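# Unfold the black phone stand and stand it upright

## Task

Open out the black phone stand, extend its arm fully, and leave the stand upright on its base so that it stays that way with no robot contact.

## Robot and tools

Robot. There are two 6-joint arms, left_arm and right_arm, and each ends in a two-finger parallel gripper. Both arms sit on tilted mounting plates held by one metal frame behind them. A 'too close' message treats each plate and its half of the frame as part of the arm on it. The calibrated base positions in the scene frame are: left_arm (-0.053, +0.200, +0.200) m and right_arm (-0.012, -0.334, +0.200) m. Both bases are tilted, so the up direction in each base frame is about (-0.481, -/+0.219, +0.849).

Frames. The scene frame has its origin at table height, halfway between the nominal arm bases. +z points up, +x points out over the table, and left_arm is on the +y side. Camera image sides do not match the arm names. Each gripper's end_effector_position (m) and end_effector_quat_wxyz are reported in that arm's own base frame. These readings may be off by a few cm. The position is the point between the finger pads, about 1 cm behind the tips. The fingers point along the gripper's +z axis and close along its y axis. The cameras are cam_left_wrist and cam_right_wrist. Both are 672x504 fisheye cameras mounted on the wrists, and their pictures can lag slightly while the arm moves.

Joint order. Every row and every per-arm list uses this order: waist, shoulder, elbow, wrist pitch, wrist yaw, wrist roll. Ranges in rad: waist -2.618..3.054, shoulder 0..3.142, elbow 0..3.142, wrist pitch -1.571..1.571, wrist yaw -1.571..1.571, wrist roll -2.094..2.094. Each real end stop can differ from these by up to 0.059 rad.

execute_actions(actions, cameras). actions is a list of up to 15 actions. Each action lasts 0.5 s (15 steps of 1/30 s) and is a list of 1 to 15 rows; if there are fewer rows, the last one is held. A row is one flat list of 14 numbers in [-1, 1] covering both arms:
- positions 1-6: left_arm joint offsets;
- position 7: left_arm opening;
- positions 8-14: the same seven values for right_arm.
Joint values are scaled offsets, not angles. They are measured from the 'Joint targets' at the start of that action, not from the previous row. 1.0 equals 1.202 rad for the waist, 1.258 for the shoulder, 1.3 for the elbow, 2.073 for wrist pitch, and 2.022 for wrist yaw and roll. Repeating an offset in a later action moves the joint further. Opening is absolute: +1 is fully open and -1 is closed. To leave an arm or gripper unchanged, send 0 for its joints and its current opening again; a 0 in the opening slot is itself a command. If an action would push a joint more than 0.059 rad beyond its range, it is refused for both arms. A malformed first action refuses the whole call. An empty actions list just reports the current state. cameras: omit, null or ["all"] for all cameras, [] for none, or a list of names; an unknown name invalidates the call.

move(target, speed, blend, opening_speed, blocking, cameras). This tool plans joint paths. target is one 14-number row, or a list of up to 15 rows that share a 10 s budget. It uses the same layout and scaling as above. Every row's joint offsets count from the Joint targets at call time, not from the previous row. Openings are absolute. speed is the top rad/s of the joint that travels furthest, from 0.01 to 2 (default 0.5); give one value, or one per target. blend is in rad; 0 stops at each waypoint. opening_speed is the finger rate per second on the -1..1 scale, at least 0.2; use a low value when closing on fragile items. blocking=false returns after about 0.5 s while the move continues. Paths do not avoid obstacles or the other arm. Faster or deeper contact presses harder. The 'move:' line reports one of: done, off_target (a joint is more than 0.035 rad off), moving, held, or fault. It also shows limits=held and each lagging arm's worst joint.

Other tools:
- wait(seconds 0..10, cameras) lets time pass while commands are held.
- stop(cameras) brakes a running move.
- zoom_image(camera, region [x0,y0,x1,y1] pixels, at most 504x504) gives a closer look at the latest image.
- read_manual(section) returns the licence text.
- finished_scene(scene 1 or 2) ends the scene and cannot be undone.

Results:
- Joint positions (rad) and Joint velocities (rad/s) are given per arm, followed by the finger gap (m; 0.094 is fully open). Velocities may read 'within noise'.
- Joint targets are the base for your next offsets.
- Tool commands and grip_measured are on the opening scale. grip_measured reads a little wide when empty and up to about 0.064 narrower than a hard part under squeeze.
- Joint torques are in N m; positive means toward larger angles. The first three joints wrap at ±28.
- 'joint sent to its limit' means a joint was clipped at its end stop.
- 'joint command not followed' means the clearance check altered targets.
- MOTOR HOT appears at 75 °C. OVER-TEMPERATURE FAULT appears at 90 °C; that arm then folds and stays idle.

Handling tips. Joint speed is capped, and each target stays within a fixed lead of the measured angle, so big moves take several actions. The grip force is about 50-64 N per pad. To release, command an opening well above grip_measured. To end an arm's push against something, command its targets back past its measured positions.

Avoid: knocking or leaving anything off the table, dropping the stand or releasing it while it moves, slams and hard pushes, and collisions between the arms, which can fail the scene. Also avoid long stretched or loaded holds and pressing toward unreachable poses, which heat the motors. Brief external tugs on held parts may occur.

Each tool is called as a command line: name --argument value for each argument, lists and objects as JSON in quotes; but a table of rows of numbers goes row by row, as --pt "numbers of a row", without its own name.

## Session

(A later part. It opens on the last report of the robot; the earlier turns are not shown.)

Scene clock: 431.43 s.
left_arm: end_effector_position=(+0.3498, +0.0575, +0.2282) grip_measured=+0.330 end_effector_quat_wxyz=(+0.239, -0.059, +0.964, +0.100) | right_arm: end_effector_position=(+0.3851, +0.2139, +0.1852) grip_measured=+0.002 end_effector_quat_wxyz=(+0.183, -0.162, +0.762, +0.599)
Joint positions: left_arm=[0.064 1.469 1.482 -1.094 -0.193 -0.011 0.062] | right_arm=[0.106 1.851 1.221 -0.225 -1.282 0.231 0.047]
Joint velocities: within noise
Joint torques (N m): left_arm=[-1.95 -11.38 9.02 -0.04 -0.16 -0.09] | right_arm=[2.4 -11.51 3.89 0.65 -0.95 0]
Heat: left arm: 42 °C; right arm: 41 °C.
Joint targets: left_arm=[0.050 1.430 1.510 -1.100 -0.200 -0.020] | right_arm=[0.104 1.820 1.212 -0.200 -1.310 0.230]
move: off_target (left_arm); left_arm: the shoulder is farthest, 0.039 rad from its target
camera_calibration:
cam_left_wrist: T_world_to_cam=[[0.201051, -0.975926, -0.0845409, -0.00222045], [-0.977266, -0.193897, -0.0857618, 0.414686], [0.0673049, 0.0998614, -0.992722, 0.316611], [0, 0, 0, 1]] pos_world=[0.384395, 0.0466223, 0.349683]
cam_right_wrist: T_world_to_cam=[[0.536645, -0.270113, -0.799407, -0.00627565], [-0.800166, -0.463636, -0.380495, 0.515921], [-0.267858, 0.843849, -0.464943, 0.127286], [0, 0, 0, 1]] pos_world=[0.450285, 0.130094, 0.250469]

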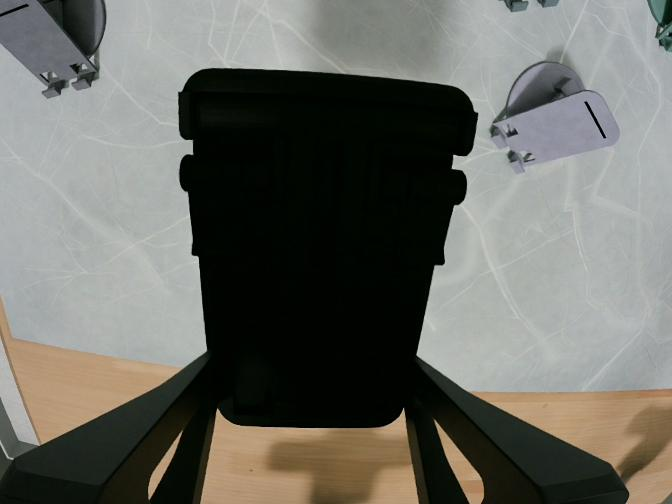

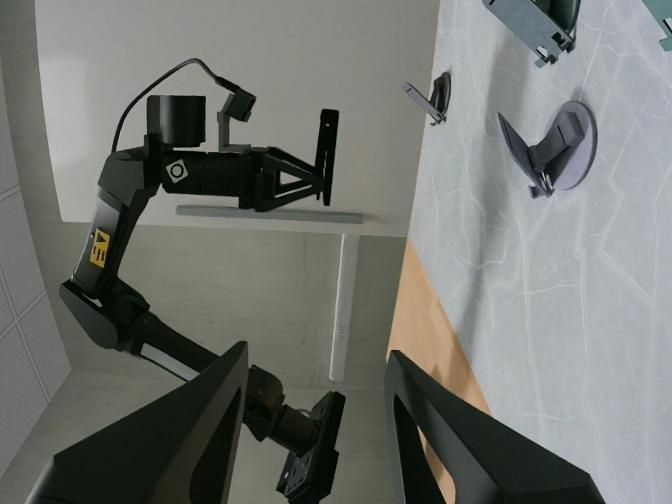

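move --target '[-0.767,0.4658,0.2677,-0.0781,-0.1701,-0.4139,0.15,0,0,0,0,0,0,0]' --speed 0.4

Scene clock: 442.10 s.
left_arm: end_effector_position=(+0.3389, -0.2550, +0.1537) grip_measured=+0.330 end_effector_quat_wxyz=(+0.240, -0.013, +0.964, +0.116) | right_arm: end_effector_position=(+0.3853, +0.2139, +0.1853) grip_measured=+0.002 end_effector_quat_wxyz=(+0.183, -0.162, +0.762, +0.599)
Joint positions: left_arm=[-0.858 2.001 1.83 -1.253 -0.521 -0.847 0.062] | right_arm=[0.106 1.851 1.221 -0.223 -1.282 0.233 0.047]
Joint velocities: within noise
Joint torques (N m): left_arm=[-6.16 -7.49 8.43 -0.07 -0.25 -0.08] | right_arm=[2.39 -11.51 3.88 0.64 -0.94 0]
Heat: left arm: 43 °C; right arm: 42 °C.
Joint targets: left_arm=[-0.872 2.016 1.858 -1.262 -0.544 -0.857] | right_arm=[0.104 1.820 1.212 -0.200 -1.310 0.230]
move: done
camera_calibration:
cam_left_wrist: T_world_to_cam=[[0.120609, -0.98309, -0.137798, -0.277716], [-0.990356, -0.109625, -0.0847253, 0.362836], [0.0681865, 0.146688, -0.98683, 0.285267], [0, 0, 0, 1]] pos_world=[0.37338, -0.275089, 0.273982]
cam_right_wrist: T_world_to_cam=[[0.536582, -0.270056, -0.799468, -0.00622567], [-0.800306, -0.463261, -0.380657, 0.51609], [-0.267564, 0.844073, -0.464705, 0.127163], [0, 0, 0, 1]] pos_world=[0.450394, 0.130068, 0.250569]

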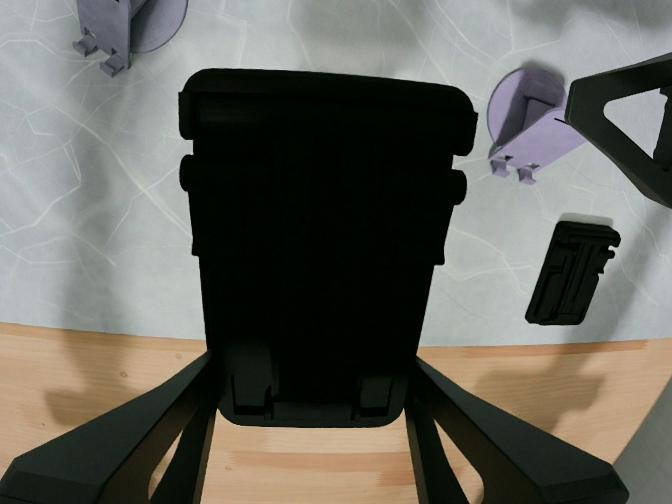

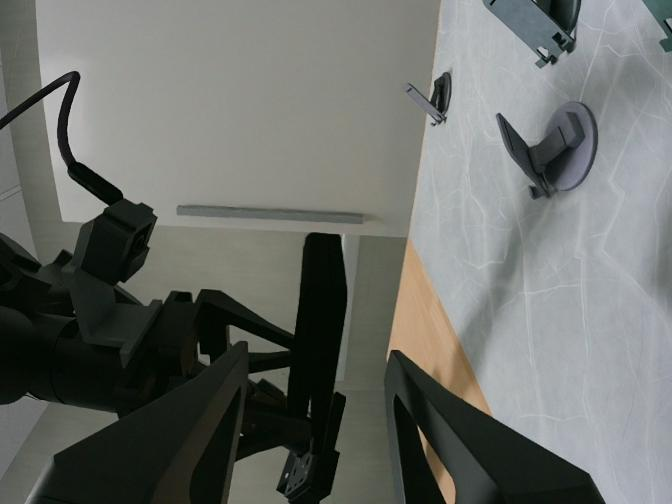

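zoom_image --camera "cam_right_wrist" --region '[220, 220, 420, 440]'

Scaled by 2.291 from the camera's 672x504 image, which has a finer 960x720 frame.

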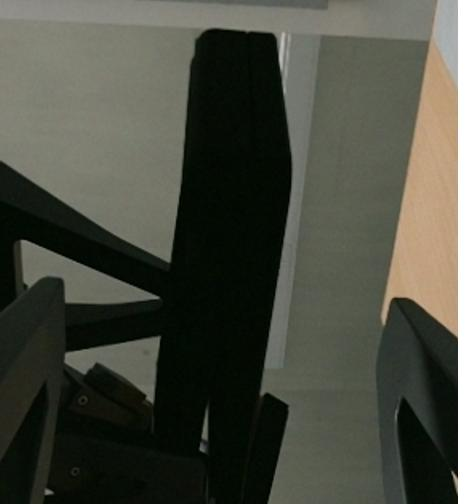

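move --target '[0,0,0,0,0,0,0.15,0.0216,0.0358,-0.0515,0.0603,0.0025,0.0717,0]' --speed 0.2 --cameras '["cam_right_wrist"]'

zoom_image --camera "cam_right_wrist" --region '[220, 220, 420, 440]'

Scene clock: 489.93 s.
left_arm: end_effector_position=(+0.3389, -0.2550, +0.1537) grip_measured=+0.330 end_effector_quat_wxyz=(+0.240, -0.013, +0.964, +0.116) | right_arm: end_effector_position=(+0.3825, +0.2148, +0.1743) grip_measured=+0.002 end_effector_quat_wxyz=(+0.160, -0.124, +0.766, +0.610)
Joint positions: left_arm=[-0.858 2.001 1.83 -1.253 -0.521 -0.847 0.062] | right_arm=[0.109 1.851 1.153 -0.1 -1.282 0.377 0.047]
Joint velocities: within noise
Joint torques (N m): left_arm=[-6.15 -7.5 8.43 -0.07 -0.24 -0.08] | right_arm=[4.19 -7.94 3.71 0.7 -0.87 -0.01]
Heat: left arm: 41 °C; right arm: 45 °C.
Joint targets: left_arm=[-0.872 2.016 1.858 -1.262 -0.544 -0.857] | right_arm=[0.130 1.865 1.145 -0.075 -1.305 0.375]
move: done
camera_calibration:
cam_right_wrist: T_world_to_cam=[[0.458829, -0.268098, -0.847112, 0.0243318], [-0.842412, -0.434404, -0.318802, 0.509303], [-0.282519, 0.859894, -0.425166, 0.115954], [0, 0, 0, 1]] pos_world=[0.450638, 0.128058, 0.232278]
Images, in order (width x height): cam_right_wrist 672x504.

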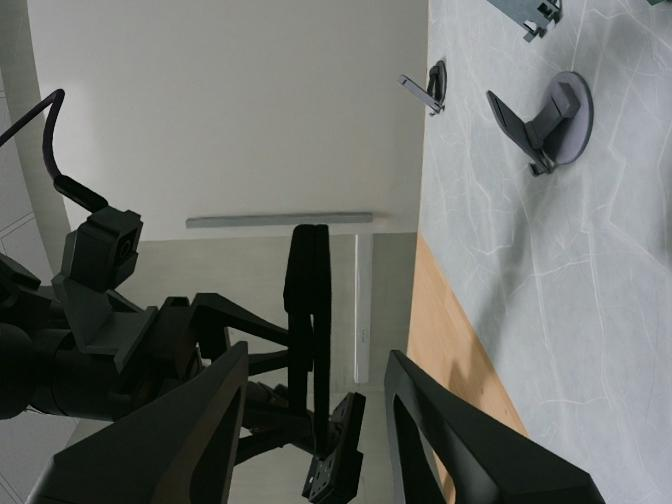

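Scaled by 2.291 from the camera's 672x504 image, which has a finer 960x720 frame.

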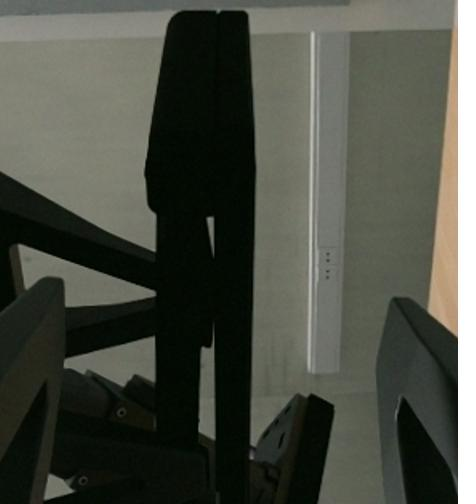

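move --target '[0,0,0,0,0,0,0.15,0.1331,0.0652,-0.0062,0.1691,0.0841,0.136,0]' --speed 0.15

zoom_image --camera "cam_right_wrist" --region '[200, 180, 440, 420]'

Scene clock: 525.43 s.
left_arm: end_effector_position=(+0.3389, -0.2550, +0.1537) grip_measured=+0.330 end_effector_quat_wxyz=(+0.240, -0.014, +0.964, +0.115) | right_arm: end_effector_position=(+0.3935, +0.2774, +0.1656) grip_measured=+0.002 end_effector_quat_wxyz=(+0.169, -0.126, +0.767, +0.605)
Joint positions: left_arm=[-0.858 2.001 1.83 -1.253 -0.521 -0.848 0.062] | right_arm=[0.269 1.921 1.147 0.249 -1.139 0.651 0.047]
Joint velocities: within noise
Joint torques (N m): left_arm=[-6.15 -7.5 8.43 -0.07 -0.24 -0.08] | right_arm=[5.08 -7.31 3.63 1.07 -0.48 0]
Heat: left arm: 41 °C; right arm: 41 °C.
Joint targets: left_arm=[-0.872 2.016 1.858 -1.262 -0.544 -0.857] | right_arm=[0.290 1.947 1.137 0.276 -1.135 0.650]
move: done
camera_calibration:
cam_left_wrist: T_world_to_cam=[[0.121951, -0.983027, -0.137063, -0.278268], [-0.990181, -0.110988, -0.0849957, 0.36247], [0.0683408, 0.146082, -0.986909, 0.285072], [0, 0, 0, 1]] pos_world=[0.373364, -0.274959, 0.274009]
cam_right_wrist: T_world_to_cam=[[0.469951, -0.279714, -0.837201, 0.0258783], [-0.841833, -0.427255, -0.329803, 0.542571], [-0.265448, 0.859775, -0.436261, 0.0567549], [0, 0, 0, 1]] pos_world=[0.459658, 0.190258, 0.225367]

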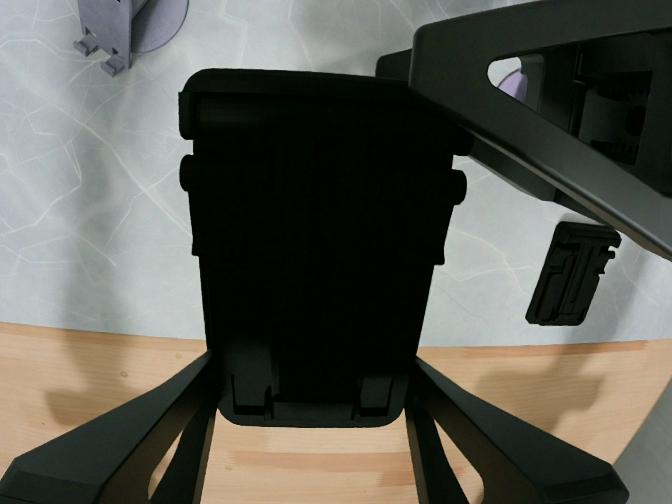

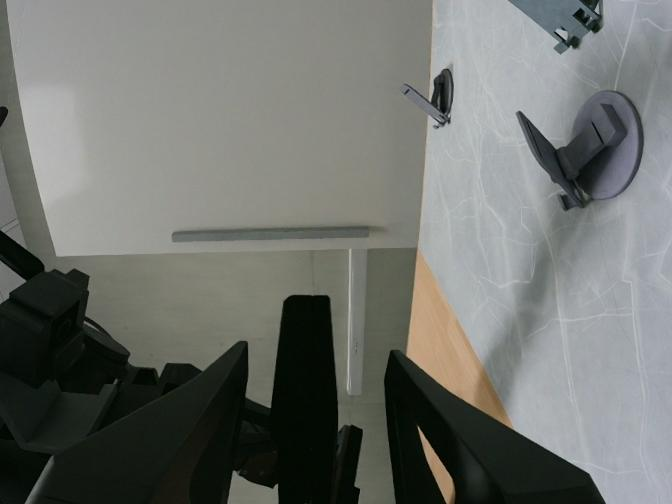

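Scaled by 2.100 from the camera's 672x504 image, which has a finer 960x720 frame.

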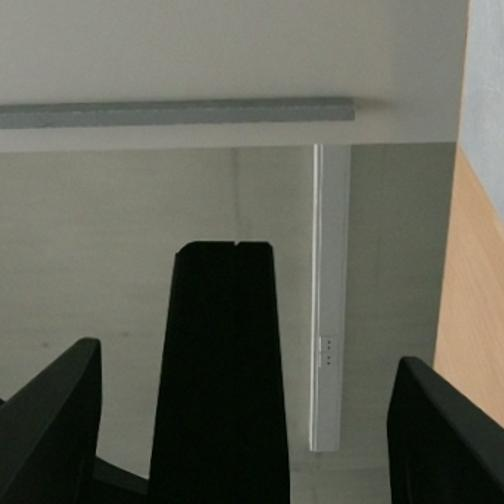

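move --target '[0,0,0,0,0,0,0.15,0,0.004,-0.0131,-0.004,-0.0247,-0.003,0]' --speed 0.1

Scene clock: 538.67 s.
left_arm: end_effector_position=(+0.3389, -0.2550, +0.1537) grip_measured=+0.330 end_effector_quat_wxyz=(+0.240, -0.014, +0.964, +0.115) | right_arm: end_effector_position=(+0.3874, +0.2771, +0.1584) grip_measured=+0.002 end_effector_quat_wxyz=(+0.155, -0.123, +0.768, +0.609)
Joint positions: left_arm=[-0.858 2.001 1.83 -1.253 -0.521 -0.848 0.062] | right_arm=[0.269 1.927 1.129 0.251 -1.158 0.653 0.047]
Joint velocities: within noise
Joint torques (N m): left_arm=[-6.16 -7.5 8.43 -0.07 -0.24 -0.08] | right_arm=[5.07 -7.28 3.7 0.95 -0.85 -0.06]
Heat: left arm: 41 °C; right arm: 39 °C.
Joint targets: left_arm=[-0.872 2.016 1.858 -1.262 -0.544 -0.857] | right_arm=[0.290 1.952 1.120 0.267 -1.185 0.643]
move: done
camera_calibration:
cam_left_wrist: T_world_to_cam=[[0.121951, -0.983027, -0.137063, -0.278268], [-0.990181, -0.110988, -0.0849957, 0.36247], [0.0683408, 0.146082, -0.986909, 0.285072], [0, 0, 0, 1]] pos_world=[0.373364, -0.274959, 0.274009]
cam_right_wrist: T_world_to_cam=[[0.452129, -0.269944, -0.850123, 0.02892], [-0.843477, -0.439327, -0.309092, 0.535652], [-0.290044, 0.856809, -0.426324, 0.0610351], [0, 0, 0, 1]] pos_world=[0.456438, 0.190838, 0.216172]

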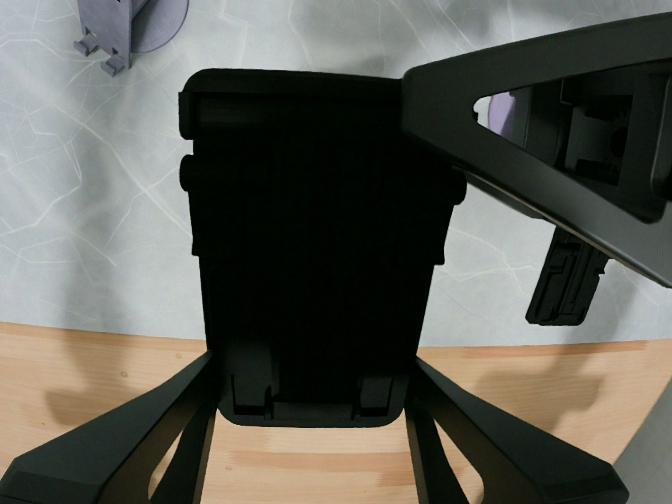

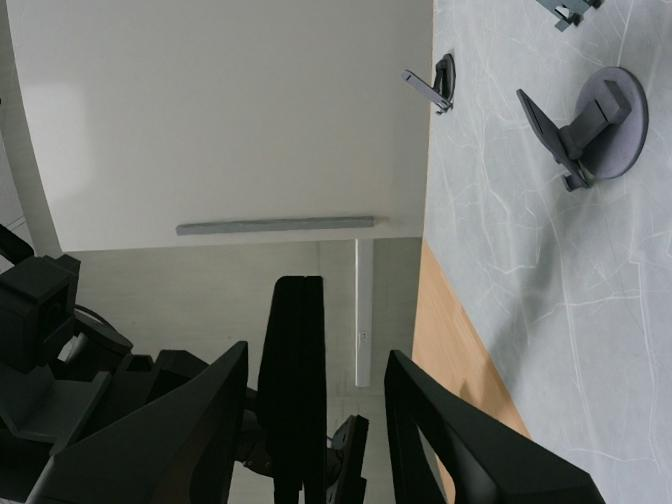

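move --target '[0,0,0,0,0,0,0.15,0,-0.0533,0,0,0,0,0]' --speed 0.1 --cameras '["cam_right_wrist"]'

Scene clock: 549.30 s.
left_arm: end_effector_position=(+0.3389, -0.2550, +0.1537) grip_measured=+0.330 end_effector_quat_wxyz=(+0.240, -0.014, +0.964, +0.115) | right_arm: end_effector_position=(+0.3866, +0.2770, +0.1651) grip_measured=+0.002 end_effector_quat_wxyz=(+0.160, -0.128, +0.765, +0.611)
Joint positions: left_arm=[-0.858 2.001 1.83 -1.253 -0.521 -0.848 0.062] | right_arm=[0.269 1.912 1.129 0.251 -1.159 0.653 0.047]
Joint velocities: within noise
Joint torques (N m): left_arm=[-6.16 -7.5 8.43 -0.07 -0.24 -0.08] | right_arm=[5.04 -11.11 3.78 0.96 -0.83 -0.06]
Heat: left arm: 41 °C; right arm: 38 °C.
Joint targets: left_arm=[-0.872 2.016 1.858 -1.262 -0.544 -0.857] | right_arm=[0.290 1.885 1.120 0.267 -1.185 0.643]
move: done
camera_calibration:
cam_right_wrist: T_world_to_cam=[[0.464836, -0.265244, -0.844732, 0.0278498], [-0.838288, -0.438904, -0.323475, 0.537176], [-0.284956, 0.858492, -0.426369, 0.0613106], [0, 0, 0, 1]] pos_world=[0.454834, 0.190521, 0.22343]
Images, in order (width x height): cam_right_wrist 672x504.

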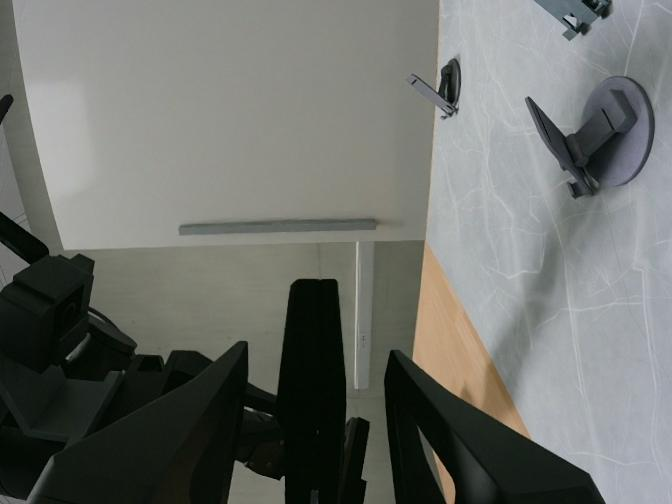

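move --target '[0,0,0,0,0,0,0.15,0,0,0,0,0,0,-0.55]' --opening_speed 0.2

Scene clock: 554.80 s.
left_arm: end_effector_position=(+0.3387, -0.2548, +0.1536) grip_measured=+0.330 end_effector_quat_wxyz=(+0.240, -0.014, +0.964, +0.116) | right_arm: end_effector_position=(+0.3859, +0.2771, +0.1655) grip_measured=-0.541 end_effector_quat_wxyz=(+0.159, -0.129, +0.764, +0.612)
Joint positions: left_arm=[-0.858 2.001 1.83 -1.255 -0.521 -0.848 0.062] | right_arm=[0.269 1.912 1.129 0.251 -1.164 0.653 0.022]
Joint velocities: within noise
Joint torques (N m): left_arm=[-6.15 -7.51 8.42 -0.06 -0.24 -0.07] | right_arm=[5.04 -11.11 3.79 0.95 -0.78 -0.06]
Heat: left arm: 41 °C; right arm: 40 °C.
Joint targets: left_arm=[-0.872 2.016 1.858 -1.262 -0.544 -0.857] | right_arm=[0.290 1.885 1.120 0.267 -1.185 0.643]
move: done
camera_calibration:
cam_left_wrist: T_world_to_cam=[[0.121813, -0.982867, -0.138326, -0.277712], [-0.990265, -0.11089, -0.0841314, 0.362195], [0.067351, 0.147228, -0.986807, 0.285612], [0, 0, 0, 1]] pos_world=[0.373262, -0.27484, 0.273901]
cam_right_wrist: T_world_to_cam=[[0.465356, -0.261496, -0.845614, 0.027448], [-0.836744, -0.441495, -0.323947, 0.536966], [-0.288624, 0.858313, -0.424258, 0.0622635], [0, 0, 0, 1]] pos_world=[0.4545, 0.190804, 0.223575]

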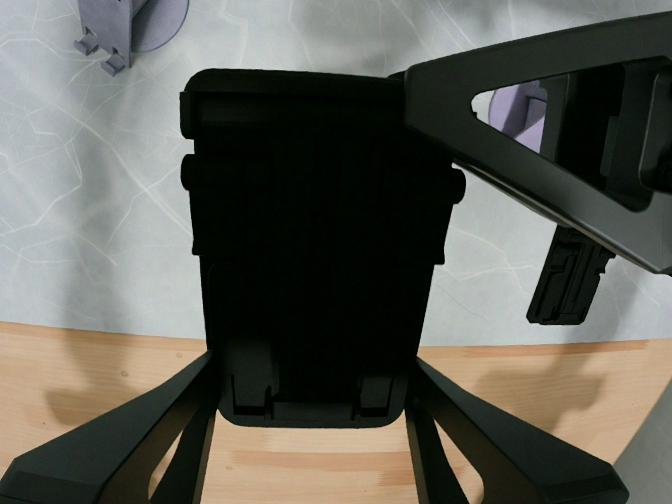

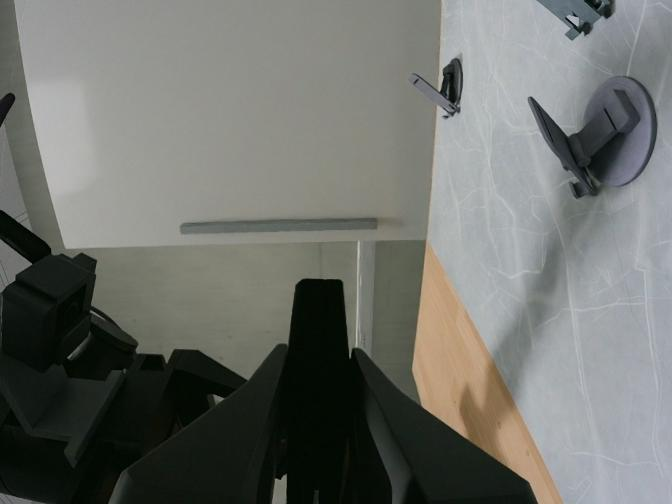

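move --target '[0,0,0,0,0,0,0.15,0,0,0,0,0,0,-0.8]' --opening_speed 0.3 --cameras '[]'

move --target '[0,0,0,0,0,0,0.15,0,0,0,0,0,-0.08,-0.8]' --speed 0.15

Scene clock: 607.17 s.
left_arm: end_effector_position=(+0.3387, -0.2548, +0.1536) grip_measured=+0.330 end_effector_quat_wxyz=(+0.240, -0.014, +0.964, +0.116) | right_arm: end_effector_position=(+0.3859, +0.2771, +0.1655) grip_measured=-0.568 end_effector_quat_wxyz=(+0.161, -0.131, +0.764, +0.611)
Joint positions: left_arm=[-0.858 2.001 1.83 -1.255 -0.521 -0.848 0.062] | right_arm=[0.269 1.912 1.129 0.251 -1.164 0.647 0.02]
Joint velocities: within noise
Joint torques (N m): left_arm=[-6.16 -7.51 8.42 -0.06 -0.24 -0.08] | right_arm=[5.04 -11.1 3.79 0.95 -0.78 -0.06]
Heat: left arm: 41 °C; right arm: 46 °C.
Joint targets: left_arm=[-0.872 2.016 1.858 -1.262 -0.544 -0.857] | right_arm=[0.290 1.885 1.120 0.267 -1.185 0.643]
move: done
No camera images: "cameras" was empty.

Scene clock: 608.67 s.
left_arm: end_effector_position=(+0.3384, -0.2538, +0.1519) grip_measured=+0.330 end_effector_quat_wxyz=(+0.238, -0.013, +0.964, +0.120) | right_arm: end_effector_position=(+0.3835, +0.2785, +0.1684) grip_measured=-0.571 end_effector_quat_wxyz=(+0.190, -0.174, +0.753, +0.606)
Joint positions: left_arm=[-0.858 2.006 1.83 -1.259 -0.524 -0.848 0.062] | right_arm=[0.272 1.907 1.129 0.252 -1.173 0.549 0.02]
Joint velocities: within noise
Joint torques (N m): left_arm=[-6.16 -7.79 8.42 -0.03 -0.2 -0.08] | right_arm=[4.82 -10.7 3.82 0.95 -0.67 -0.65]
Heat: left arm: 41 °C; right arm: 46 °C.
Joint targets: left_arm=[-0.872 2.016 1.858 -1.262 -0.544 -0.857] | right_arm=[0.290 1.885 1.120 0.267 -1.185 0.482]
move: off_target (right_arm); right_arm: the wrist roll is farthest, 0.067 rad from its target
camera_calibration:
cam_left_wrist: T_world_to_cam=[[0.121705, -0.981535, -0.14757, -0.275159], [-0.990525, -0.110575, -0.0814391, 0.36169], [0.0636178, 0.156083, -0.985693, 0.287158], [0, 0, 0, 1]] pos_world=[0.373483, -0.274904, 0.271901]
cam_right_wrist: T_world_to_cam=[[0.560679, -0.247086, -0.790309, -0.018495], [-0.783224, -0.467973, -0.409343, 0.537768], [-0.2687, 0.848499, -0.455906, 0.0620089], [0, 0, 0, 1]] pos_world=[0.448224, 0.194476, 0.233785]

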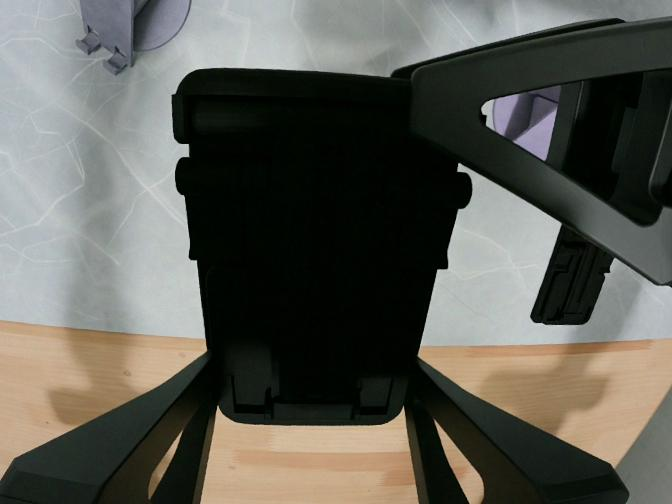

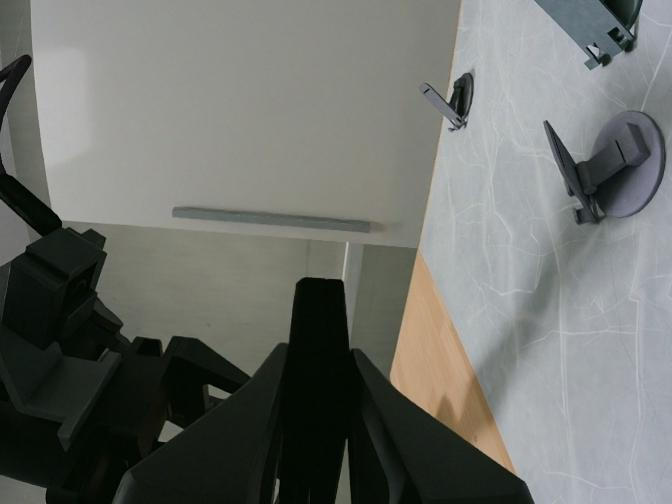

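move --target '[0,0,0,0,0,0,0.15,0,0.0358,0,0,0,-0.09,-0.8]' --speed 0.15 --cameras '["cam_right_wrist"]'

zoom_image --camera "cam_right_wrist" --region '[200, 260, 440, 500]'

Scene clock: 618.77 s.
left_arm: end_effector_position=(+0.3382, -0.2520, +0.1481) grip_measured=+0.330 end_effector_quat_wxyz=(+0.235, -0.014, +0.963, +0.128) | right_arm: end_effector_position=(+0.3792, +0.2797, +0.1704) grip_measured=-0.572 end_effector_quat_wxyz=(+0.225, -0.232, +0.733, +0.598)
Joint positions: left_arm=[-0.858 2.016 1.83 -1.267 -0.53 -0.856 0.062] | right_arm=[0.273 1.907 1.129 0.252 -1.197 0.408 0.02]
Joint velocities: within noise
Joint torques (N m): left_arm=[-6.2 -8.66 8.38 0 -0.16 -0.07] | right_arm=[4.63 -7.41 3.82 0.95 -0.39 -1.11]
Heat: left arm: 40 °C; right arm: 46 °C.
Joint targets: left_arm=[-0.872 2.016 1.858 -1.262 -0.544 -0.857] | right_arm=[0.290 1.930 1.120 0.267 -1.185 0.300]
move: off_target (right_arm); right_arm: the wrist roll is farthest, 0.108 rad from its target
camera_calibration:
cam_right_wrist: T_world_to_cam=[[0.67336, -0.214414, -0.70754, -0.0801801], [-0.69699, -0.503269, -0.510808, 0.530314], [-0.246559, 0.837106, -0.488326, 0.061072], [0, 0, 0, 1]] pos_world=[0.438672, 0.198575, 0.243981]
Images, in order (width x height): cam_right_wrist 672x504.

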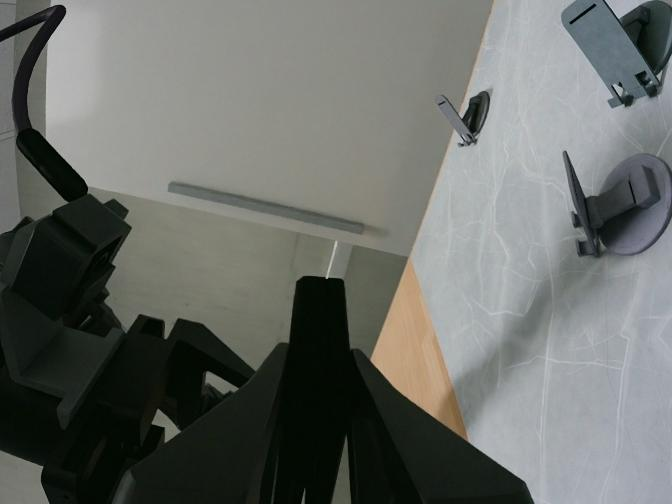

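Scaled by 2.100 from the camera's 672x504 image, which has a finer 960x720 frame.

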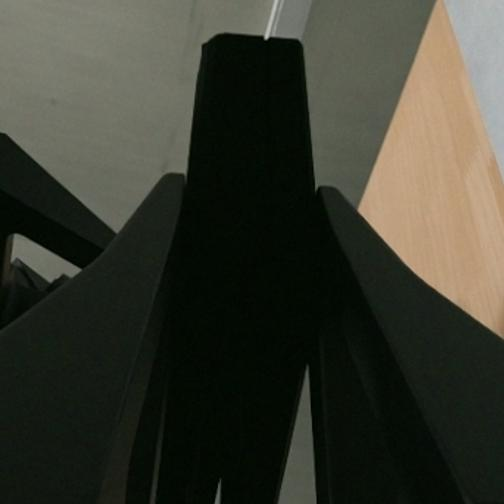

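move --target '[0,-0.0477,0,0,0,0,0.15,0,0.0556,0,0,0,-0.0742,-0.8]' --speed 0.15 --cameras '["cam_right_wrist"]'

zoom_image --camera "cam_right_wrist" --region '[200, 260, 440, 500]'

Scene clock: 632.63 s.
left_arm: end_effector_position=(+0.3334, -0.2476, +0.1470) grip_measured=+0.330 end_effector_quat_wxyz=(+0.225, -0.015, +0.965, +0.136) | right_arm: end_effector_position=(+0.3774, +0.2827, +0.1624) grip_measured=-0.572 end_effector_quat_wxyz=(+0.250, -0.283, +0.711, +0.593)
Joint positions: left_arm=[-0.858 2.016 1.83 -1.296 -0.526 -0.865 0.062] | right_arm=[0.276 1.943 1.136 0.266 -1.23 0.279 0.02]
Joint velocities: within noise
Joint torques (N m): left_arm=[-6.19 -13.41 8.32 0.23 -0.2 0.03] | right_arm=[4.49 -5.03 2.96 0.8 -0.07 -1.31]
Heat: left arm: 41 °C; right arm: 43 °C.
Joint targets: left_arm=[-0.872 1.956 1.858 -1.262 -0.544 -0.857] | right_arm=[0.290 2.000 1.120 0.267 -1.185 0.150]
move: off_target (left_arm, right_arm); left_arm: the shoulder is farthest, 0.060 rad from its target; right_arm: the wrist roll is farthest, 0.129 rad from its target
camera_calibration:
cam_right_wrist: T_world_to_cam=[[0.756754, -0.171019, -0.630933, -0.140125], [-0.609266, -0.534291, -0.585942, 0.514284], [-0.236894, 0.82782, -0.508523, 0.0564829], [0, 0, 0, 1]] pos_world=[0.432756, 0.204055, 0.241654]
Images, in order (width x height): cam_right_wrist 672x504.

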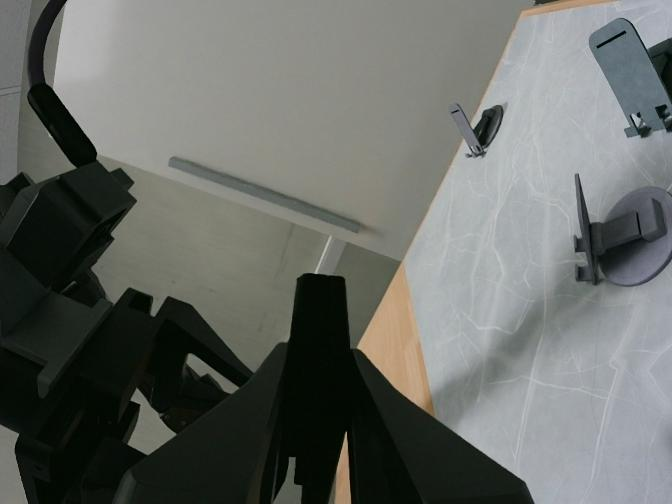

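Scaled by 2.100 from the camera's 672x504 image, which has a finer 960x720 frame.

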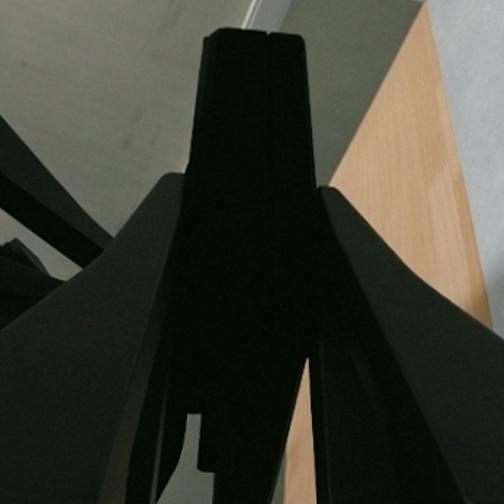

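move --target '[0,0,0,0,0,0,0.15,0,0.01,0,0,0,-0.165,-0.8]' --speed 0.2

zoom_image --camera "cam_right_wrist" --region '[200, 260, 440, 500]'

Scene clock: 642.03 s.
left_arm: end_effector_position=(+0.3326, -0.2464, +0.1466) grip_measured=+0.329 end_effector_quat_wxyz=(+0.222, -0.017, +0.965, +0.137) | right_arm: end_effector_position=(+0.3772, +0.2844, +0.1627) grip_measured=-0.574 end_effector_quat_wxyz=(+0.343, -0.398, +0.652, +0.547)
Joint positions: left_arm=[-0.857 2.016 1.83 -1.302 -0.522 -0.87 0.062] | right_arm=[0.28 1.949 1.141 0.274 -1.236 -0.046 0.02]
Joint velocities: within noise
Joint torques (N m): left_arm=[-6.3 -13.41 8.31 0.28 -0.23 0.11] | right_arm=[4.31 -4.62 2.67 0.72 -0.02 -1.39]
Heat: left arm: 44 °C; right arm: 41 °C.
Joint targets: left_arm=[-0.872 1.956 1.858 -1.262 -0.544 -0.857] | right_arm=[0.290 2.013 1.120 0.267 -1.185 -0.184]
move: off_target (left_arm, right_arm); left_arm: the shoulder is farthest, 0.060 rad from its target; right_arm: the wrist roll is farthest, 0.137 rad from its target
camera_calibration:
cam_left_wrist: T_world_to_cam=[[0.136064, -0.97402, -0.181031, -0.266034], [-0.990249, -0.128197, -0.0545301, 0.347893], [0.0299059, 0.186685, -0.981965, 0.299309], [0, 0, 0, 1]] pos_world=[0.371747, -0.2704, 0.264721]
cam_right_wrist: T_world_to_cam=[[0.927799, -0.117202, -0.354194, -0.264364], [-0.355551, -0.565365, -0.744276, 0.454179], [-0.113018, 0.816472, -0.566216, 0.0210482], [0, 0, 0, 1]] pos_world=[0.409139, 0.208608, 0.256316]

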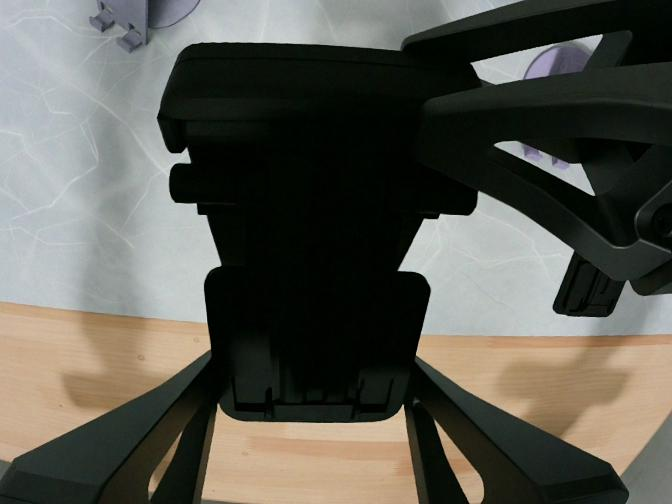

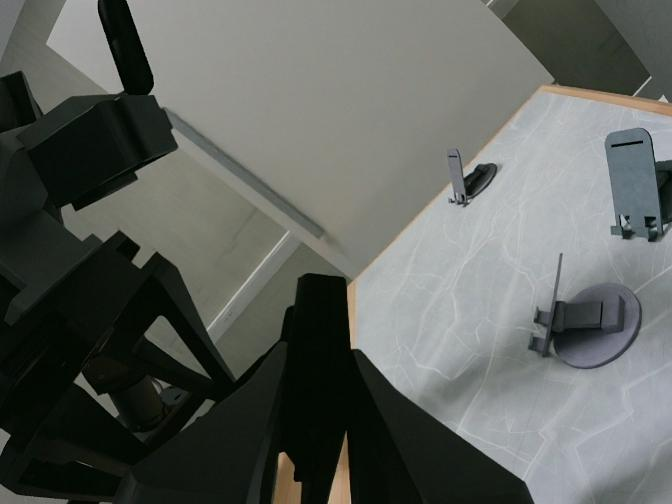

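Scaled by 2.100 from the camera's 672x504 image, which has a finer 960x720 frame.

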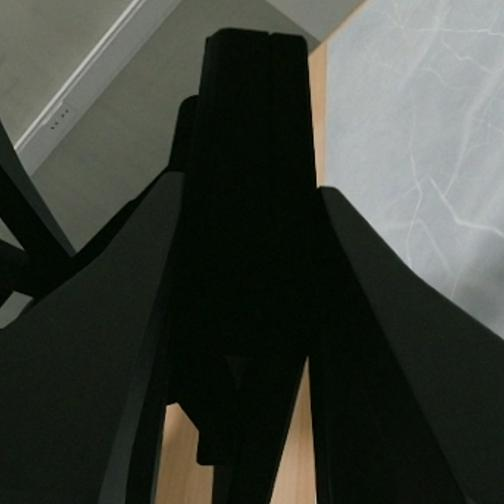

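zoom_image --camera "cam_left_wrist" --region '[140, 20, 500, 440]'

Scaled by 1.200 from the camera's 672x504 image, which has a finer 960x720 frame.

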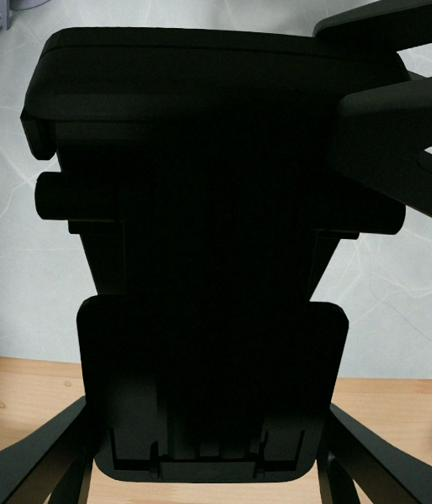

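move --pt "0 0.03 0 -0.0145 0 0 0.15 0 -0.03 0 0 0 0.05 -0.8" --pt "0 0.03 0 -0.0145 0 0 0.7 0 -0.03 0 0 0 0.05 -0.8" --speed 0.2 --opening_speed 0.3

Scene clock: 687.20 s.
left_arm: end_effector_position=(+0.3332, -0.2467, +0.1479) grip_measured=+0.698 end_effector_quat_wxyz=(+0.223, -0.016, +0.965, +0.137) | right_arm: end_effector_position=(+0.3829, +0.2829, +0.1508) grip_measured=-0.574 end_effector_quat_wxyz=(+0.352, -0.393, +0.668, +0.525)
Joint positions: left_arm=[-0.857 2.016 1.835 -1.304 -0.524 -0.867 0.08] | right_arm=[0.281 1.953 1.126 0.274 -1.177 -0.071 0.02]
Joint velocities: within noise
Joint torques (N m): left_arm=[-6.28 -10.37 7.84 0.03 -0.22 0.06] | right_arm=[4.11 -7.54 3.75 0.72 -0.63 -0.09]
Heat: left arm: 46 °C; right arm: 37 °C.
Joint targets: left_arm=[-0.872 1.993 1.858 -1.292 -0.544 -0.857] | right_arm=[0.290 1.975 1.120 0.267 -1.185 -0.083]
move: done
camera_calibration:
cam_left_wrist: T_world_to_cam=[[0.134032, -0.974362, -0.180704, -0.265621], [-0.990439, -0.125702, -0.0568353, 0.34952], [0.0326632, 0.186594, -0.981894, 0.299725], [0, 0, 0, 1]] pos_world=[0.37199, -0.270802, 0.266165]
cam_right_wrist: T_world_to_cam=[[0.9261, -0.170043, -0.336784, -0.261078], [-0.370752, -0.575494, -0.728938, 0.452813], [-0.0698667, 0.799933, -0.596008, 0.00879225], [0, 0, 0, 1]] pos_world=[0.41028, 0.209163, 0.247386]

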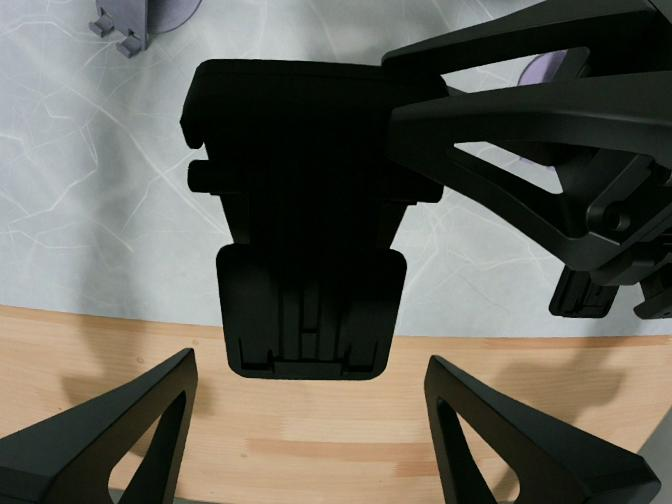

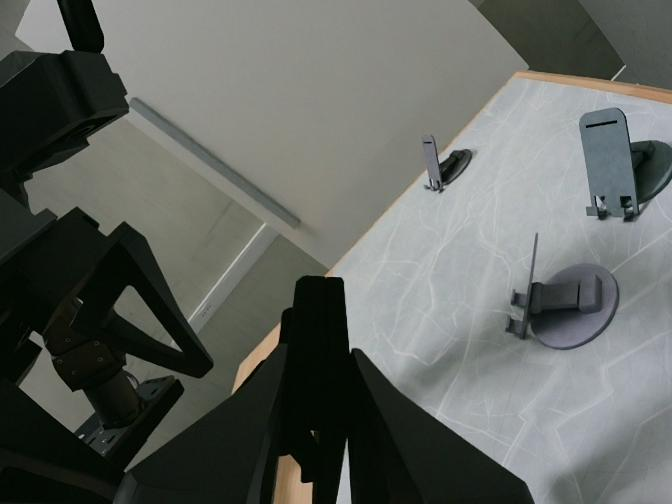

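move --pt "0 -0.2329 -0.0385 0 0 0 0.7 0 0 0 0 0 0 -0.8" --pt "0.5175 -0.4316 -0.2754 0.1409 0.269 0.6711 0.7 0 0 0 0 0 0 -0.8" --speed '[0.4,0.8]' --blend 0.08

Scene clock: 767.33 s.
left_arm: end_effector_position=(+0.3661, -0.0863, +0.2378) grip_measured=+0.698 end_effector_quat_wxyz=(+0.278, +0.341, +0.897, +0.046) | right_arm: end_effector_position=(+0.3831, +0.2829, +0.1506) grip_measured=-0.574 end_effector_quat_wxyz=(+0.352, -0.394, +0.668, +0.524)
Joint positions: left_arm=[-0.246 1.489 1.51 -1.022 -0.025 0.488 0.08] | right_arm=[0.281 1.953 1.126 0.274 -1.176 -0.073 0.02]
Joint velocities: within noise
Joint torques (N m): left_arm=[-2.04 -10.92 5.76 0.44 0.43 0.07] | right_arm=[4.11 -7.54 3.77 0.72 -0.63 -0.08]
Heat: left arm: 45 °C; right arm: 38 °C.
Joint targets: left_arm=[-0.250 1.450 1.500 -1.000 0.000 0.500] | right_arm=[0.290 1.975 1.120 0.267 -1.185 -0.083]
move: off_target (left_arm); left_arm: the shoulder is farthest, 0.039 rad from its target
camera_calibration:
cam_left_wrist: T_world_to_cam=[[-0.567162, -0.80043, -0.194007, 0.177388], [-0.801237, 0.590759, -0.0949932, 0.409042], [0.190647, 0.101569, -0.97639, 0.290422], [0, 0, 0, 1]] pos_world=[0.372979, -0.129156, 0.356836]
cam_right_wrist: T_world_to_cam=[[0.92651, -0.171254, -0.33504, -0.261424], [-0.370068, -0.575755, -0.729079, 0.452613], [-0.0680432, 0.799486, -0.596818, 0.00831227], [0, 0, 0, 1]] pos_world=[0.410275, 0.209178, 0.247364]

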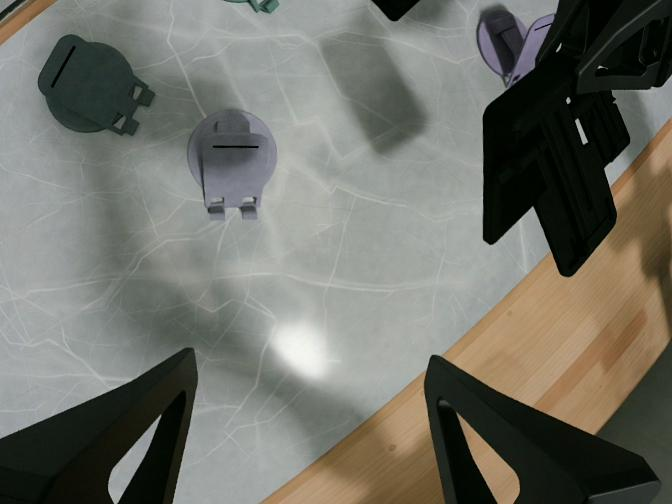

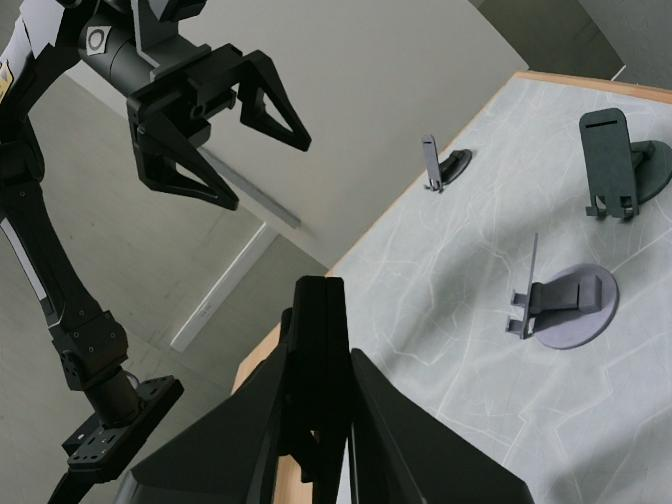

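move --target '[0,0,0,0,0,0,0.7,0,0,0,0,0,0.4416,-0.8]' --speed 0.5 --cameras '[]'

move --target '[0.1664,-0.1749,-0.5023,0.389,0.504,0.6726,-0.2,0,0,0,0,0,0,-0.8]' --speed 0.6

Scene clock: 777.53 s.
left_arm: end_effector_position=(+0.3661, -0.0863, +0.2378) grip_measured=+0.698 end_effector_quat_wxyz=(+0.278, +0.342, +0.897, +0.046) | right_arm: end_effector_position=(+0.3831, +0.2829, +0.1506) grip_measured=-0.573 end_effector_quat_wxyz=(+0.095, -0.071, +0.772, +0.624)
Joint positions: left_arm=[-0.246 1.489 1.51 -1.022 -0.025 0.489 0.08] | right_arm=[0.281 1.953 1.126 0.274 -1.176 0.809 0.02]
Joint velocities: within noise
Joint torques (N m): left_arm=[-2.04 -10.91 5.76 0.43 0.43 0.08] | right_arm=[4.11 -7.54 3.75 0.72 -0.63 0.05]
Heat: left arm: 45 °C; right arm: 38 °C.
Joint targets: left_arm=[-0.250 1.450 1.500 -1.000 0.000 0.500] | right_arm=[0.290 1.975 1.120 0.267 -1.185 0.810]
move: off_target (left_arm); left_arm: the shoulder is farthest, 0.039 rad from its target
No camera images: "cameras" was empty.

Scene clock: 780.63 s.
left_arm: end_effector_position=(+0.3190, -0.1632, +0.2304) grip_measured=-0.198 end_effector_quat_wxyz=(+0.579, +0.765, +0.275, +0.061) | right_arm: end_effector_position=(+0.3831, +0.2829, +0.1506) grip_measured=-0.573 end_effector_quat_wxyz=(+0.095, -0.070, +0.772, +0.624)
Joint positions: left_arm=[-0.05 1.262 0.855 -0.209 0.981 1.862 0.038] | right_arm=[0.281 1.953 1.126 0.274 -1.176 0.811 0.02]
Joint velocities: within noise
Joint torques (N m): left_arm=[-1.07 -8.7 5.33 0.75 0.94 0] | right_arm=[4.11 -7.54 3.75 0.72 -0.63 0.03]
Heat: left arm: 44 °C; right arm: 38 °C.
Joint targets: left_arm=[-0.050 1.230 0.847 -0.194 1.019 1.860] | right_arm=[0.290 1.975 1.120 0.267 -1.185 0.810]
move: off_target (left_arm); left_arm: the wrist yaw is farthest, 0.038 rad from its target
camera_calibration:
cam_left_wrist: T_world_to_cam=[[-0.429717, 0.185613, -0.88368, 0.36368], [0.583698, 0.803784, -0.115011, 0.0135983], [0.688941, -0.565225, -0.453742, -0.0881818], [0, 0, 0, 1]] pos_world=[0.209094, -0.128276, 0.282929]
cam_right_wrist: T_world_to_cam=[[0.306829, -0.254794, -0.917026, 0.087265], [-0.885083, -0.430679, -0.176477, 0.525634], [-0.349979, 0.865792, -0.357659, 0.0615386], [0, 0, 0, 1]] pos_world=[0.459991, 0.195335, 0.194796]

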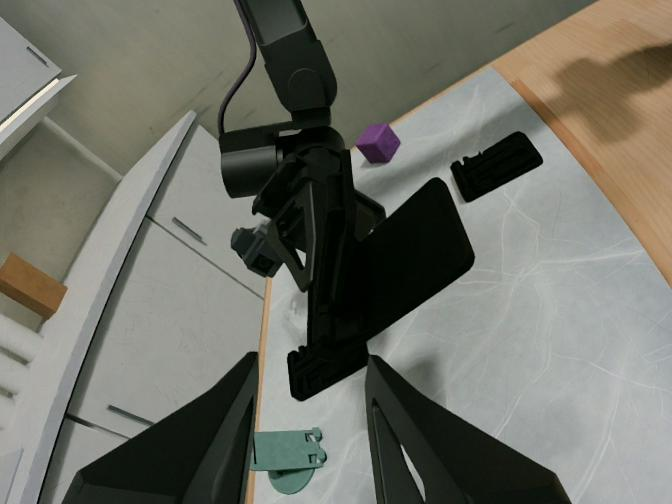

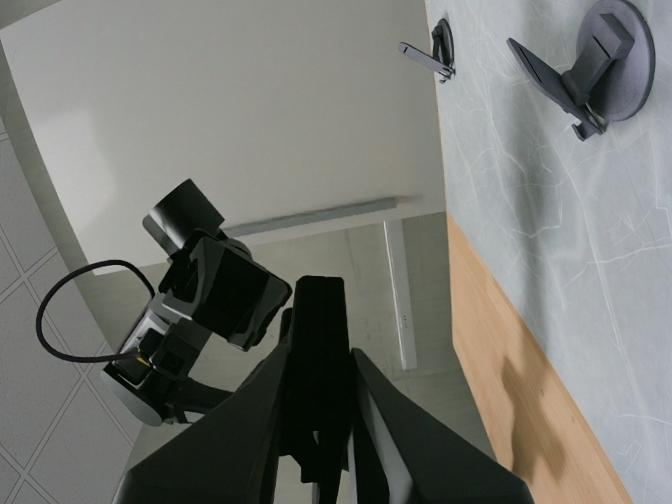

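zoom_image --camera "cam_left_wrist" --region '[220, 120, 500, 420]'

Scaled by 1.680 from the camera's 672x504 image, which has a finer 960x720 frame.

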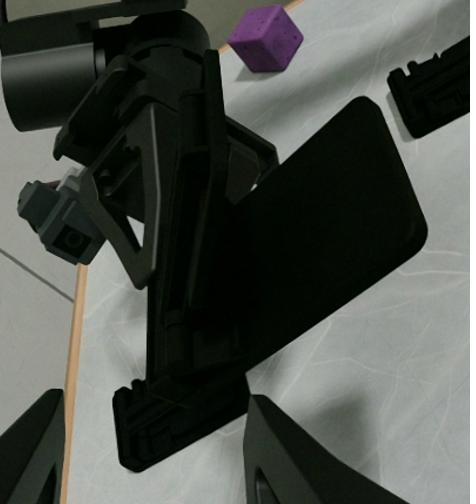

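zoom_image --camera "cam_left_wrist" --region '[290, 140, 410, 360]'

Scaled by 2.291 from the camera's 672x504 image, which has a finer 960x720 frame.

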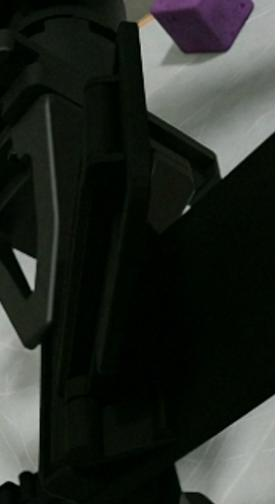

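move --target '[-0.0907,0.0843,-0.0531,0.1023,-0.0514,-0.0569,-0.2,0,0,0,0,0,0,-0.8]' --speed 0.25 --cameras '["cam_left_wrist"]'

zoom_image --camera "cam_left_wrist" --region '[240, 120, 440, 400]'

Scene clock: 839.33 s.
left_arm: end_effector_position=(+0.3261, -0.1895, +0.2100) grip_measured=-0.198 end_effector_quat_wxyz=(+0.585, +0.762, +0.273, +0.056) | right_arm: end_effector_position=(+0.3831, +0.2829, +0.1506) grip_measured=-0.573 end_effector_quat_wxyz=(+0.095, -0.070, +0.772, +0.624)
Joint positions: left_arm=[-0.145 1.322 0.786 0.002 0.916 1.761 0.038] | right_arm=[0.281 1.953 1.126 0.274 -1.176 0.811 0.02]
Joint velocities: within noise
Joint torques (N m): left_arm=[-2.66 -5.07 5.08 0.87 0.47 -0.14] | right_arm=[4.11 -7.54 3.75 0.72 -0.63 0.03]
Heat: left arm: 41 °C; right arm: 38 °C.
Joint targets: left_arm=[-0.159 1.336 0.778 0.018 0.915 1.745] | right_arm=[0.290 1.975 1.120 0.267 -1.185 0.810]
move: done
camera_calibration:
cam_left_wrist: T_world_to_cam=[[-0.430245, 0.176787, -0.885232, 0.352343], [0.59062, 0.796743, -0.127941, 0.0273881], [0.682684, -0.577882, -0.447209, -0.118922], [0, 0, 0, 1]] pos_world=[0.216604, -0.152834, 0.262227]
Images, in order (width x height): cam_left_wrist 672x504.

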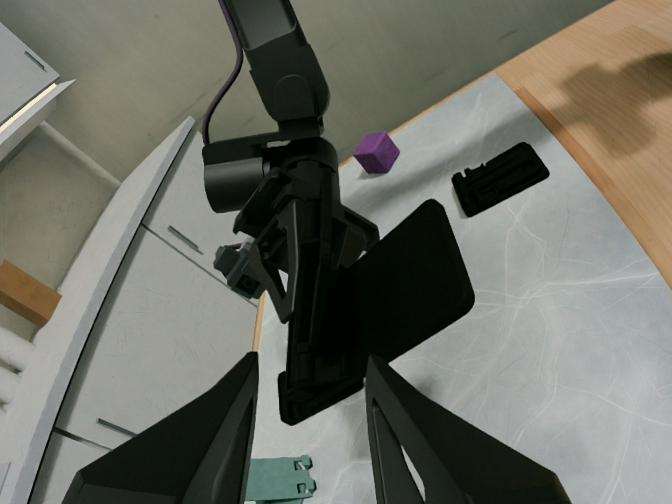

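Scaled by 1.800 from the camera's 672x504 image, which has a finer 960x720 frame.

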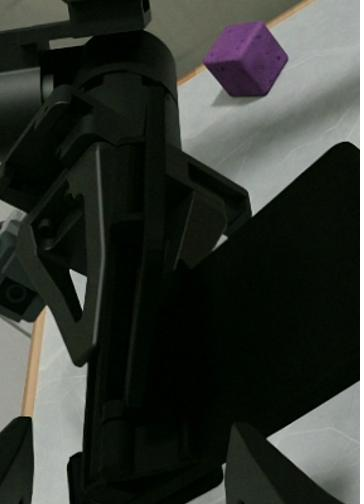

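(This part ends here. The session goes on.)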